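# Shut the toy oven door and leave everything upright

## Task

Push the toy oven's door closed, release it, and make sure the oven ends up upright; any toy food basket, small tea box, the wire rack and the small red box must all stay on their feet.

## Robot and tools

Robot: two arms, left_arm and right_arm, each with six joints and a two-finger gripper. Joint order for every row and every per-arm list in results: waist, shoulder, elbow, wrist pitch, wrist yaw, wrist roll; the gripper comes after these. Allowed joint ranges (rad): waist -2.618 to 3.054, shoulder 0.000 to 3.142, elbow 0.000 to 3.142, wrist pitch -1.571 to 1.571, wrist yaw -1.571 to 1.571, wrist roll -2.094 to 2.094. Real ends may differ by up to 0.059 rad.

Frame: the scene frame has its origin at table-top height halfway between the nominal arm bases, +z up, +x pointing out over the table, +y toward left_arm (arm names do not match image sides). Measured bases: left_arm at (+0.047, +0.286, +0.012) m, quat_wxyz (+1.000, 0, 0, +0.005); right_arm at (-0.006, -0.261, +0.016) m, quat_wxyz (+1.000, 0, 0, +0.031). A two-camera stand sits behind the arms. A gripper's fingers extend along its own +z and close along its y; end_effector_position is the point between the pads, just short of the tips.

Row format (shared by execute_actions and move): one flat list of 14 numbers, each in [-1, 1], covering both arms even if one is idle: left_arm's 6 joint numbers then its opening, then right_arm's 6 then its opening. Joint numbers are offsets, not poses, measured from the Joint targets the arm had when the action (or move) began. Scale: 1.0 equals 2.224 rad for waist, shoulder and elbow, and 8.485 rad for the three wrist joints. Opening is absolute: +1 fully open (about 87 mm between pads), +0.5 about 69 mm, 0 about 43 mm, -0.5 about 18 mm, -1 shut. To keep a gripper unchanged, resend its current command; 0 is a real command.

execute_actions(actions, cameras): actions is a list of actions; each action is a list of up to 15 rows, one per 1/30 s step, and a short action repeats its final row to fill 15 steps. Every row in an action counts from the same starting targets, and repeating an offset in a new action moves further. An action asking any joint to go over 0.059 rad beyond its range is rejected for both arms; a malformed action or a bad first action rejects the whole call. Images arrive only when actions is empty or cameras names them ("all" for every camera, [] for none).

move(target, speed, blend, opening_speed, blocking, cameras): target is one 14-number row or a list of up to 15 rows, all offsets from the Joint targets at the call's start (not chained). Joints travel together, so gripper paths curve; nothing avoids obstacles or the other arm. speed: rad/s of the joint with the longest way to go, 0.01 to 12.57, default 0.5, one number or one per target. blend: rad of corner rounding for lists, default 0 (stop at each). opening_speed: rate of the commanded opening per second on the -1..+1 scale, at least 0.2. blocking=false returns after roughly 0.5 s while the move continues. Each move lasts at least 0.5 s and is cut off after 10 s. The result adds a line "move:" with the ending: done, off_target (resting more than 0.035 rad from target), moving, held, or fault, plus limits=held if steps were withheld. done does not prove contact or its absence.

wait(seconds 0 to 10, cameras): lets time pass with the last commands held; a running move continues. stop(cameras): brakes a running move, needing some distance. zoom_image(camera, region): camera is cam_head_left or cam_head_right; region [x0, y0, x1, y1] in image pixels, origin top-left, at most 504 by 504; only cameras in the latest images. finished_scene(scene): ends the scene with its number; call nothing after it in the same reply.

Cameras: cam_head_left and cam_head_right, 504x504 each, on one rigid bar behind the arms; calibration is given but may be off by a few degrees and millimetres.

Results: end_effector_position (m) and end_effector_quat_wxyz in the scene frame, accurate to a few cm. Joint positions (rad) and Joint velocities (rad/s) per arm, last entry the gripper on 0 (closed) to 1 (open); "within noise" means the arm is still. Joint targets are the base for your next offsets. Tool commands shows current gripper commands. grip_measured reads the gripper on the same scale you command; to hold something command about 0.04 below the reading at first contact. Joint torques follow joint order, positive toward larger angles, including gravity; the first three wrap at ±28 N m. "joint sent to its limit" means a joint was clamped at its end; "joint command not followed" means the clearance check altered or held steps. Each step, targets may lead measured angles by at most 0.339 rad (big joints) or 2.2 rad (wrist); targets that would move a gripper over 200 mm away are scaled back, so large motions need several actions. To relieve a push, command targets back past the measured positions.

Motor heat: holding loads, stretching out or pushing into something warms motors. MOTOR HOT appears at 75 °C; at 90 °C the arm folds and idles; at 100 °C it goes limp.

Avoid: knocking anything off the table, fast impacts or heavy pressing on the oven or fixtures, contact between the two arms or one gripper closing on the other, strain on the arms' camera cables, arm stops, and releasing the door while it is still moving. Objects may occasionally be nudged by an outside push.

Each tool is called after ">>>" by a JSON object that holds its "api" and its "payload".

## Session

>>> {"api": "execute_actions", "payload": {"actions": []}}

>>> {"api": "zoom_image", "payload": {"camera": "cam_head_left", "region": [100, 50, 400, 350]}}

>>> {"api": "zoom_image", "payload": {"camera": "cam_head_right", "region": [100, 50, 400, 350]}}

Scene clock: 0.00 s.
left_arm: end_effector_position=(+0.4310, +0.2880, +0.3590) grip_measured=+0.990 end_effector_quat_wxyz=(+0.692, +0.005, +0.722, +0.006) | right_arm: end_effector_position=(+0.3680, -0.2740, +0.0492) grip_measured=+1.000 end_effector_quat_wxyz=(+0.534, +0.045, +0.844, -0.003)
Joint positions: left_arm=[-0.006 1.06 1.042 -0.026 0.002 0.016 0.995] | right_arm=[-0.091 1.541 0.388 0.709 0.027 0.06 1]
Joint velocities: within noise
Joint torques (N m): no reading
Motor temperatures (°C): left_arm=[25 26 28 27 27 29 29] | right_arm=[27 27 29 27 25 26 28]
Heat: left arm: 29 °C; right arm: 29 °C.
Joint targets: left_arm=[-0.006 1.057 1.052 -0.023 0.002 0.016] | right_arm=[-0.091 1.538 0.393 0.700 0.027 0.061]
Tool commands: left_gripper/opening=+1.0 right_gripper/opening=+1.0

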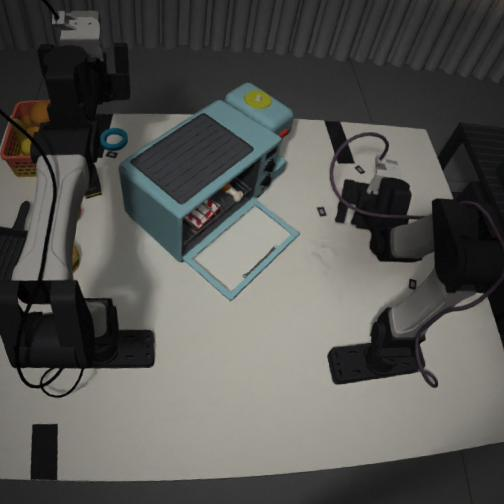

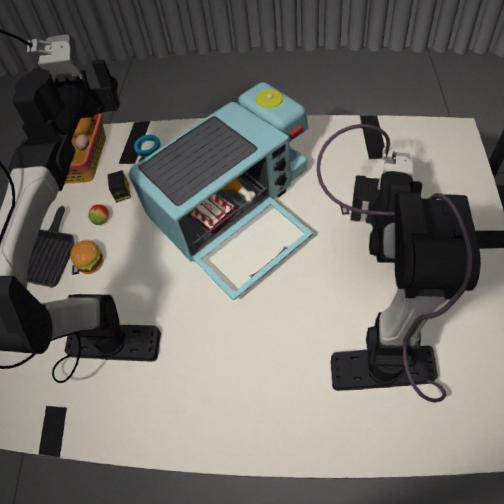

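Scaled by 1.680 from the camera's 504x504 image, which has a finer 720x720 frame.

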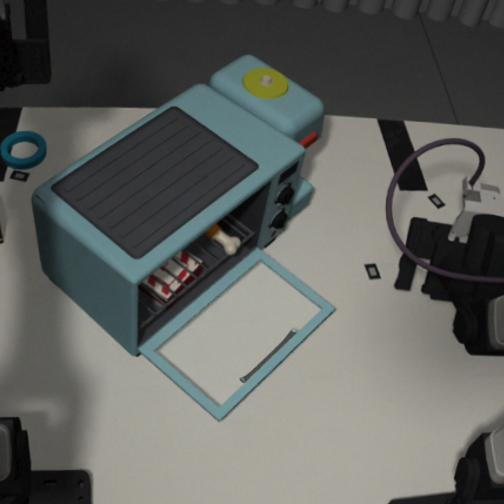

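Scaled by 1.680 from the camera's 504x504 image, which has a finer 720x720 frame.

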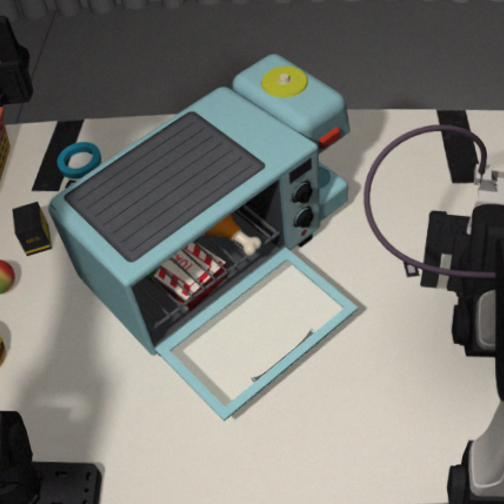

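>>> {"api": "move", "payload": {"target": [[0,0,0,0,0,0,1,0,-0.1682,-0.1394,-0.014,0,0,-1],[0,0,0,0,0,0,1,0.2406,-0.1682,-0.1394,-0.014,0,0,-1]], "speed": 0.9, "blend": 0.1, "cameras": ["all"]}}

>>> {"api": "zoom_image", "payload": {"camera": "cam_head_left", "region": [200, 160, 400, 360]}}

>>> {"api": "zoom_image", "payload": {"camera": "cam_head_right", "region": [200, 160, 400, 360]}}

Scene clock: 6.13 s.
left_arm: end_effector_position=(+0.4310, +0.2880, +0.3590) grip_measured=+0.990 end_effector_quat_wxyz=(+0.692, +0.005, +0.722, +0.006) | right_arm: end_effector_position=(+0.2484, -0.1248, +0.0316) grip_measured=-0.975 end_effector_quat_wxyz=(+0.498, -0.180, +0.838, +0.131)
Joint positions: left_arm=[-0.006 1.06 1.042 -0.026 0.002 0.016 0.995] | right_arm=[0.438 1.18 0.096 0.595 0.028 0.06 0.012]
Joint torques (N m): left_arm=[0.24 -3.11 8.44 1.95 0.08 0.01] | right_arm=[0.34 -3.95 4.67 2.05 0.06 0.06]
Heat: left arm: 30 °C; right arm: 29 °C.
Joint targets: left_arm=[-0.006 1.057 1.052 -0.023 0.002 0.016] | right_arm=[0.444 1.164 0.082 0.582 0.026 0.061]
move: done

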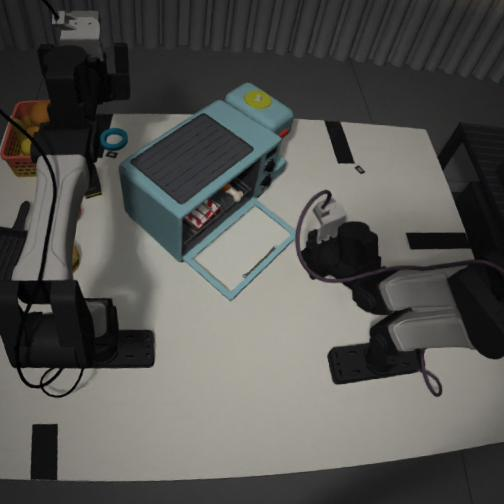

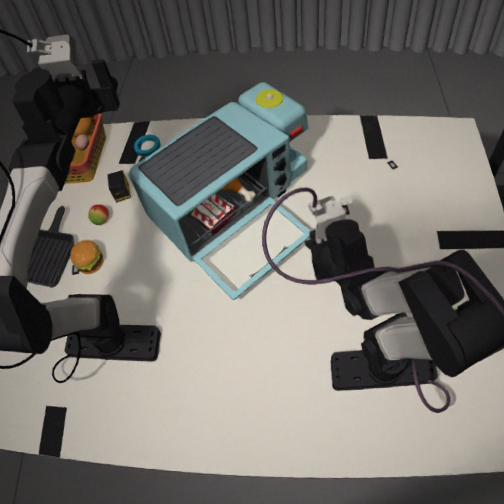

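Scaled by 2.520 from the camera's 504x504 image, which has a finer 720x720 frame.

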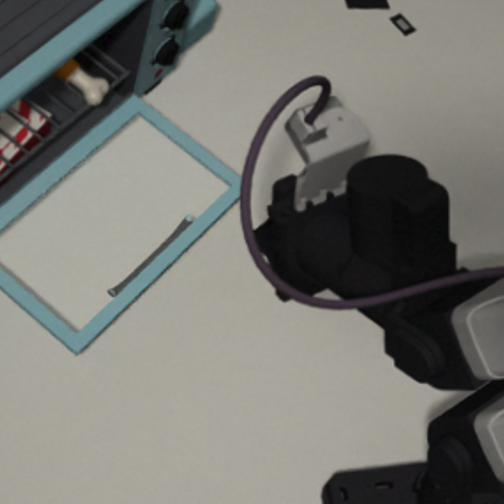

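Scaled by 2.520 from the camera's 504x504 image, which has a finer 720x720 frame.

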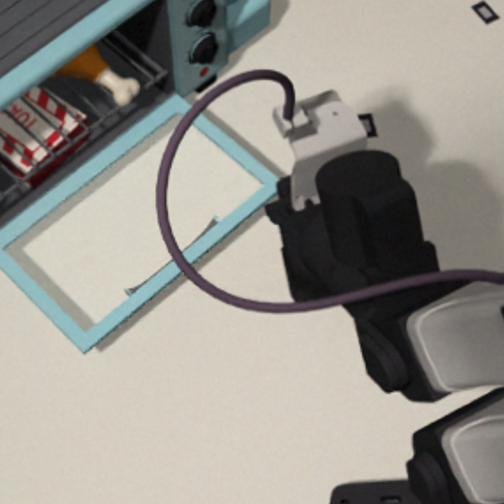

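>>> {"api": "move", "payload": {"target": [0,0,0,0,0,0,1,0,0.1704,0.0391,0.0404,0,0,-1], "speed": 0.5, "cameras": ["all"]}}

>>> {"api": "zoom_image", "payload": {"camera": "cam_head_left", "region": [200, 160, 400, 360]}}

>>> {"api": "zoom_image", "payload": {"camera": "cam_head_right", "region": [200, 160, 400, 360]}}

Scene clock: 8.53 s.
left_arm: end_effector_position=(+0.4310, +0.2880, +0.3590) grip_measured=+0.990 end_effector_quat_wxyz=(+0.692, +0.005, +0.722, +0.006) | right_arm: end_effector_position=(+0.2796, -0.1078, +0.0215) grip_measured=-0.975 end_effector_quat_wxyz=(+0.518, -0.177, +0.826, +0.136)
Joint positions: left_arm=[-0.006 1.06 1.042 -0.026 0.002 0.016 0.995] | right_arm=[0.438 1.522 0.156 0.925 0.028 0.06 0.012]
Joint torques (N m): left_arm=[0.2 -3.12 8.43 1.95 0.07 0.01] | right_arm=[0.4 -2.56 5.75 2.16 0.04 0.04]
Heat: left arm: 31 °C; right arm: 30 °C.
Joint targets: left_arm=[-0.006 1.057 1.052 -0.023 0.002 0.016] | right_arm=[0.444 1.543 0.170 0.924 0.026 0.061]
move: done

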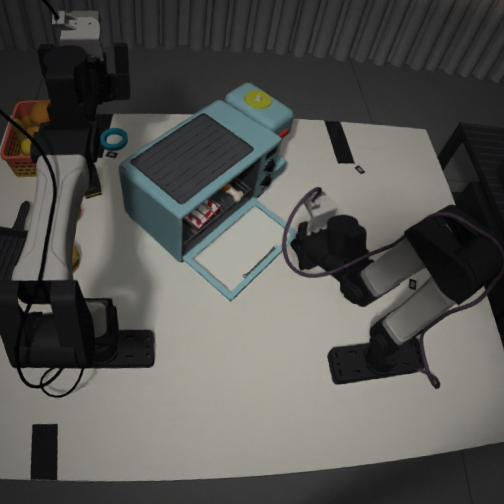

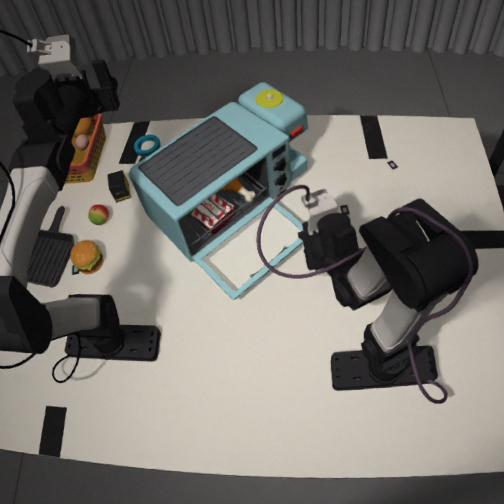

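Scaled by 2.520 from the camera's 504x504 image, which has a finer 720x720 frame.

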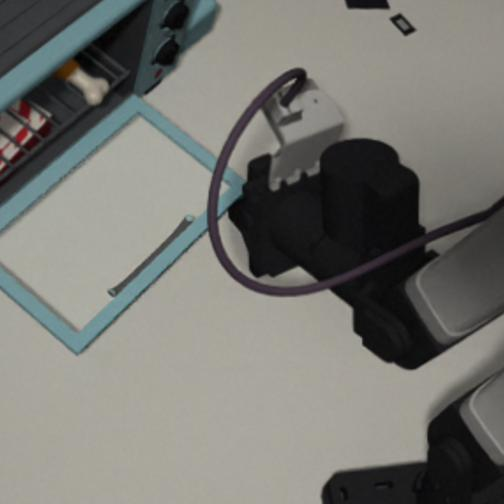

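Scaled by 2.520 from the camera's 504x504 image, which has a finer 720x720 frame.

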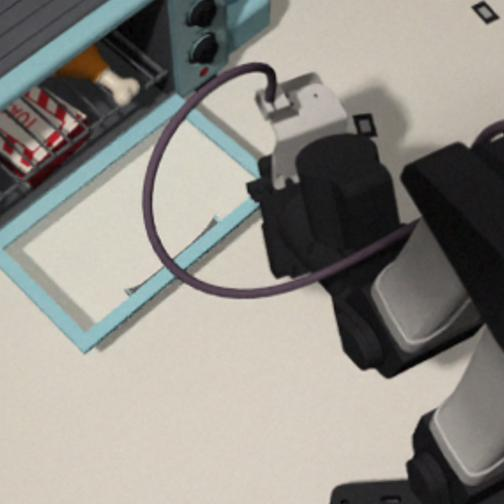

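>>> {"api": "move", "payload": {"target": [[0,0,0,0,0,0,1,0.009,-0.1808,0.0594,-0.0595,0,0,-1],[0,0,0,0,0,0,1,0.0207,-0.165,0.128,-0.0652,0,0,-1]], "speed": 0.35, "blend": 0.05, "cameras": ["all"]}}

>>> {"api": "zoom_image", "payload": {"camera": "cam_head_left", "region": [160, 120, 360, 320]}}

Scene clock: 11.23 s.
left_arm: end_effector_position=(+0.4310, +0.2880, +0.3590) grip_measured=+0.990 end_effector_quat_wxyz=(+0.692, +0.005, +0.722, +0.006) | right_arm: end_effector_position=(+0.3009, -0.0782, +0.1242) grip_measured=-0.975 end_effector_quat_wxyz=(+0.546, -0.189, +0.801, +0.157)
Joint positions: left_arm=[-0.006 1.06 1.042 -0.026 0.002 0.016 0.995] | right_arm=[0.484 1.17 0.427 0.381 0.031 0.06 0.012]
Joint torques (N m): left_arm=[0.24 -3.12 8.44 1.95 0.08 0.01] | right_arm=[0.55 -3.43 9.16 2.12 -0.06 0.04]
Heat: left arm: 32 °C; right arm: 30 °C.
Joint targets: left_arm=[-0.006 1.057 1.052 -0.023 0.002 0.016] | right_arm=[0.490 1.176 0.454 0.371 0.026 0.061]
move: done

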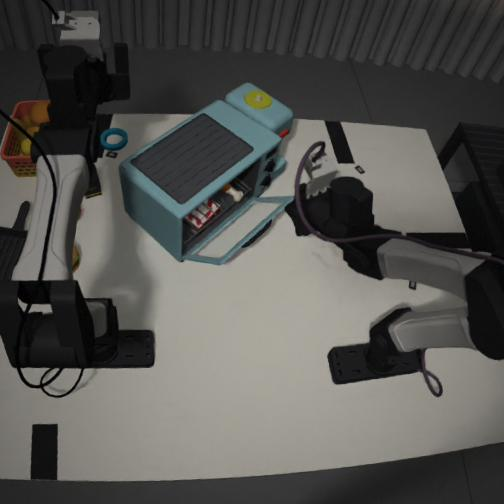

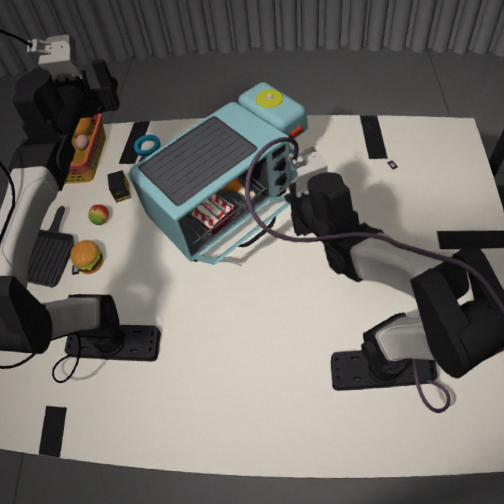

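Scaled by 2.520 from the camera's 504x504 image, which has a finer 720x720 frame.

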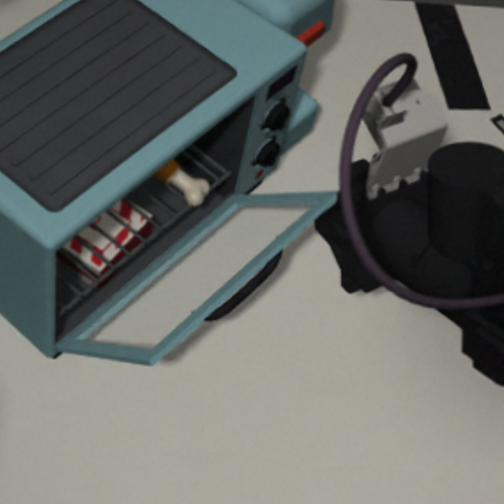

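>>> {"api": "move", "payload": {"target": [0,0,0,0,0,0,1,0.0135,0.1228,0.0737,0.02475,0,0,-1], "speed": 0.22, "cameras": ["all"]}}

>>> {"api": "zoom_image", "payload": {"camera": "cam_head_left", "region": [160, 120, 360, 320]}}

Scene clock: 13.30 s.
left_arm: end_effector_position=(+0.4310, +0.2880, +0.3590) grip_measured=+0.990 end_effector_quat_wxyz=(+0.692, +0.005, +0.722, +0.006) | right_arm: end_effector_position=(+0.3479, -0.0351, +0.1395) grip_measured=-0.975 end_effector_quat_wxyz=(+0.576, -0.194, +0.774, +0.177)
Joint positions: left_arm=[-0.006 1.06 1.042 -0.026 0.002 0.016 0.995] | right_arm=[0.514 1.431 0.586 0.567 0.031 0.06 0.012]
Joint torques (N m): left_arm=[0.24 -3.1 8.44 1.95 0.08 0.01] | right_arm=[0.54 -4.46 9.26 2.43 -0.01 0.05]
Heat: left arm: 32 °C; right arm: 31 °C.
Joint targets: left_arm=[-0.006 1.057 1.052 -0.023 0.002 0.016] | right_arm=[0.520 1.449 0.618 0.581 0.026 0.061]
move: done

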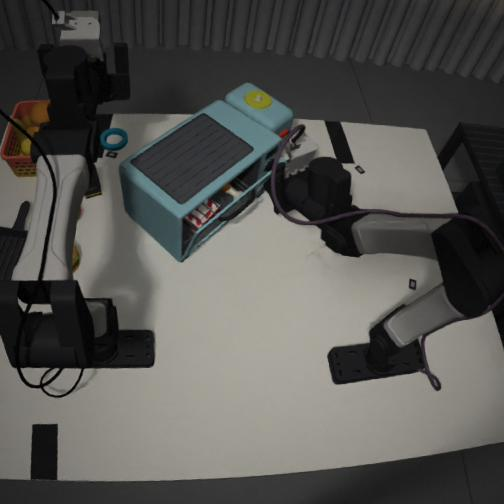

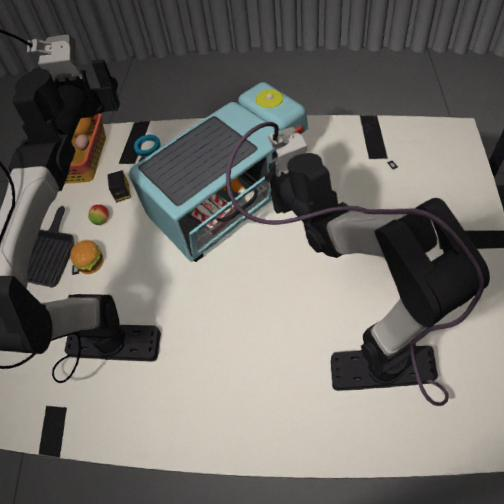

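Scaled by 2.520 from the camera's 504x504 image, which has a finer 720x720 frame.

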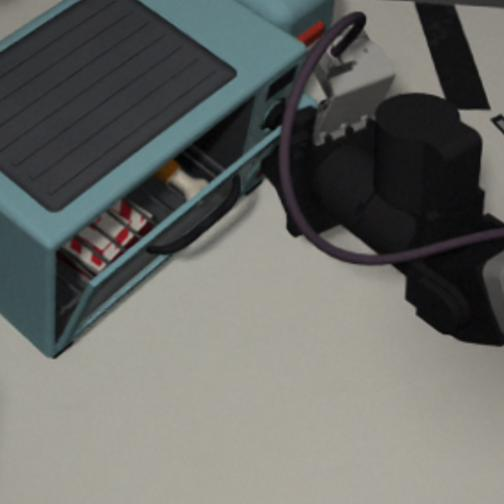

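>>> {"api": "move", "payload": {"target": [0,0,0,0,0,0,1,0.0202,0.0535,0.0555,-0.0006,0,0,-1], "speed": 0.12, "cameras": ["all"]}}

>>> {"api": "zoom_image", "payload": {"camera": "cam_head_left", "region": [160, 120, 360, 320]}}

>>> {"api": "zoom_image", "payload": {"camera": "cam_head_right", "region": [160, 100, 360, 300]}}

Scene clock: 15.40 s.
left_arm: end_effector_position=(+0.4310, +0.2880, +0.3590) grip_measured=+0.990 end_effector_quat_wxyz=(+0.692, +0.005, +0.722, +0.006) | right_arm: end_effector_position=(+0.3608, -0.0141, +0.1318) grip_measured=-0.976 end_effector_quat_wxyz=(+0.561, -0.204, +0.784, +0.171)
Joint positions: left_arm=[-0.006 1.06 1.042 -0.026 0.002 0.016 0.995] | right_arm=[0.548 1.535 0.688 0.529 0.056 0.06 0.012]
Joint torques (N m): left_arm=[0.23 -3.1 8.44 1.95 0.08 0.01] | right_arm=[1.22 -4.05 10.67 2.73 -0.27 -0.01]
Heat: left arm: 32 °C; right arm: 31 °C.
Joint targets: left_arm=[-0.006 1.057 1.052 -0.023 0.002 0.016] | right_arm=[0.565 1.568 0.741 0.576 0.026 0.061]
move: off_target (right_arm); right_arm: the elbow is farthest, 0.054 rad from its target

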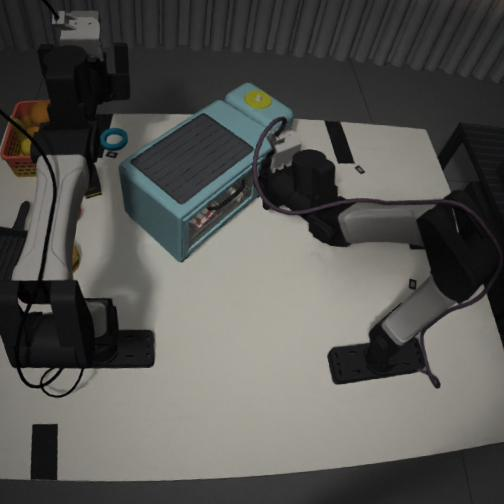

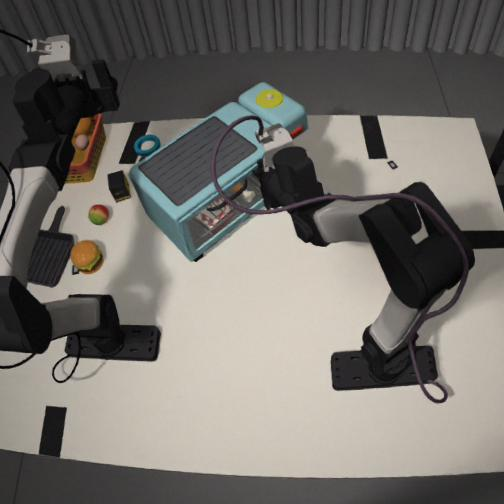

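Scaled by 2.520 from the camera's 504x504 image, which has a finer 720x720 frame.

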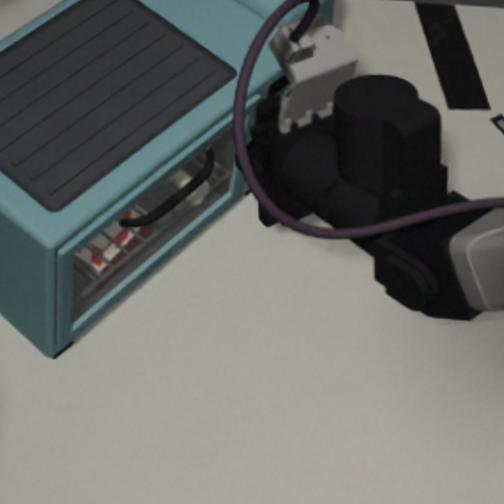

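Scaled by 2.520 from the camera's 504x504 image, which has a finer 720x720 frame.

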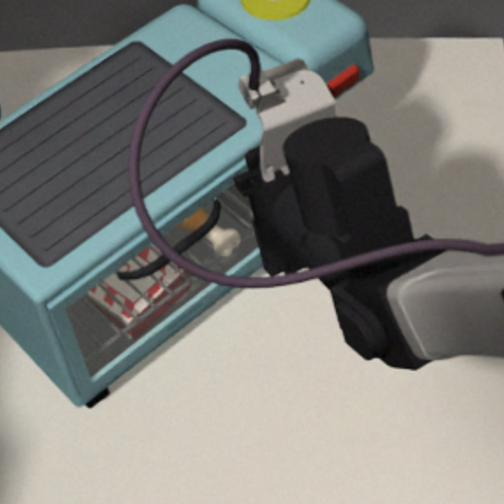

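>>> {"api": "move", "payload": {"target": [[0,0,0,0,0,0,1,-0.0202,-0.0535,-0.0555,0.0006,0,0,-1],[0,0,0,0,0,0,1,-0.0337,-0.1763,-0.129,-0.0242,0,0,-1]], "speed": 0.4, "blend": 0.05, "cameras": ["all"]}}

>>> {"api": "zoom_image", "payload": {"camera": "cam_head_left", "region": [110, 80, 310, 280]}}

>>> {"api": "zoom_image", "payload": {"camera": "cam_head_right", "region": [120, 80, 320, 280]}}

Scene clock: 17.50 s.
left_arm: end_effector_position=(+0.4310, +0.2880, +0.3590) grip_measured=+0.990 end_effector_quat_wxyz=(+0.692, +0.005, +0.722, +0.006) | right_arm: end_effector_position=(+0.3091, -0.0693, +0.1371) grip_measured=-0.976 end_effector_quat_wxyz=(+0.556, -0.190, +0.793, +0.162)
Joint positions: left_arm=[-0.006 1.06 1.042 -0.026 0.002 0.016 0.995] | right_arm=[0.496 1.193 0.473 0.385 0.037 0.06 0.012]
Joint torques (N m): left_arm=[0.24 -3.11 8.43 1.94 0.07 0.01] | right_arm=[-0.46 -5.78 5.71 2.12 -0.06 -0.04]
Motor temperatures (°C): left_arm=[25 27 33 30 27 29 29] | right_arm=[27 28 31 31 25 26 28]
Heat: left arm: 33 °C; right arm: 31 °C.
Joint targets: left_arm=[-0.006 1.057 1.052 -0.023 0.002 0.016] | right_arm=[0.490 1.176 0.455 0.371 0.027 0.061]
move: done

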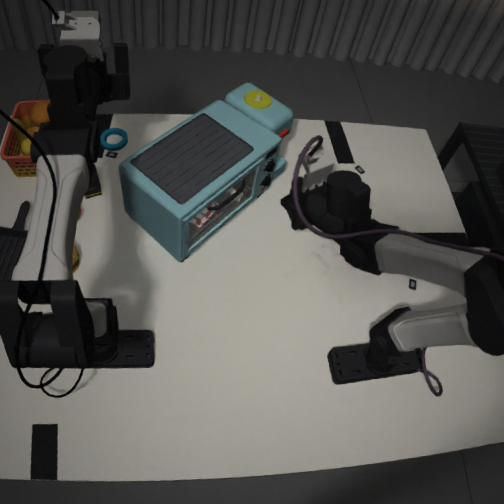

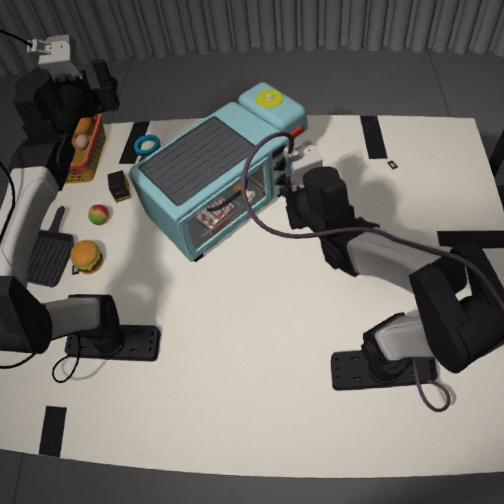

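Scaled by 2.520 from the camera's 504x504 image, which has a finer 720x720 frame.

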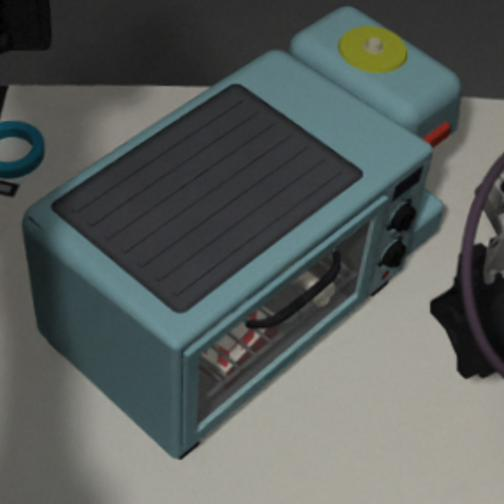

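Scaled by 2.520 from the camera's 504x504 image, which has a finer 720x720 frame.

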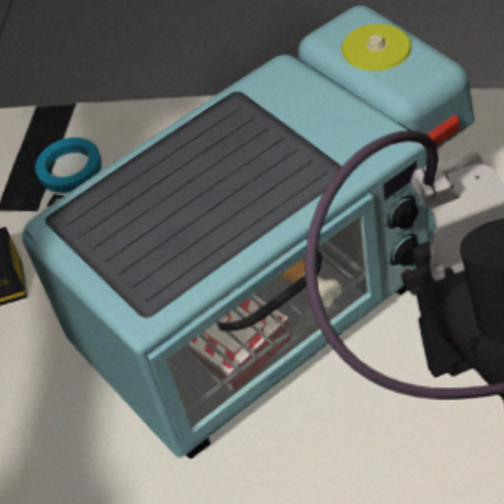

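Closed and released.

>>> {"api": "finished_scene", "payload": {"scene": 2}}

The scene is finished: the task was done.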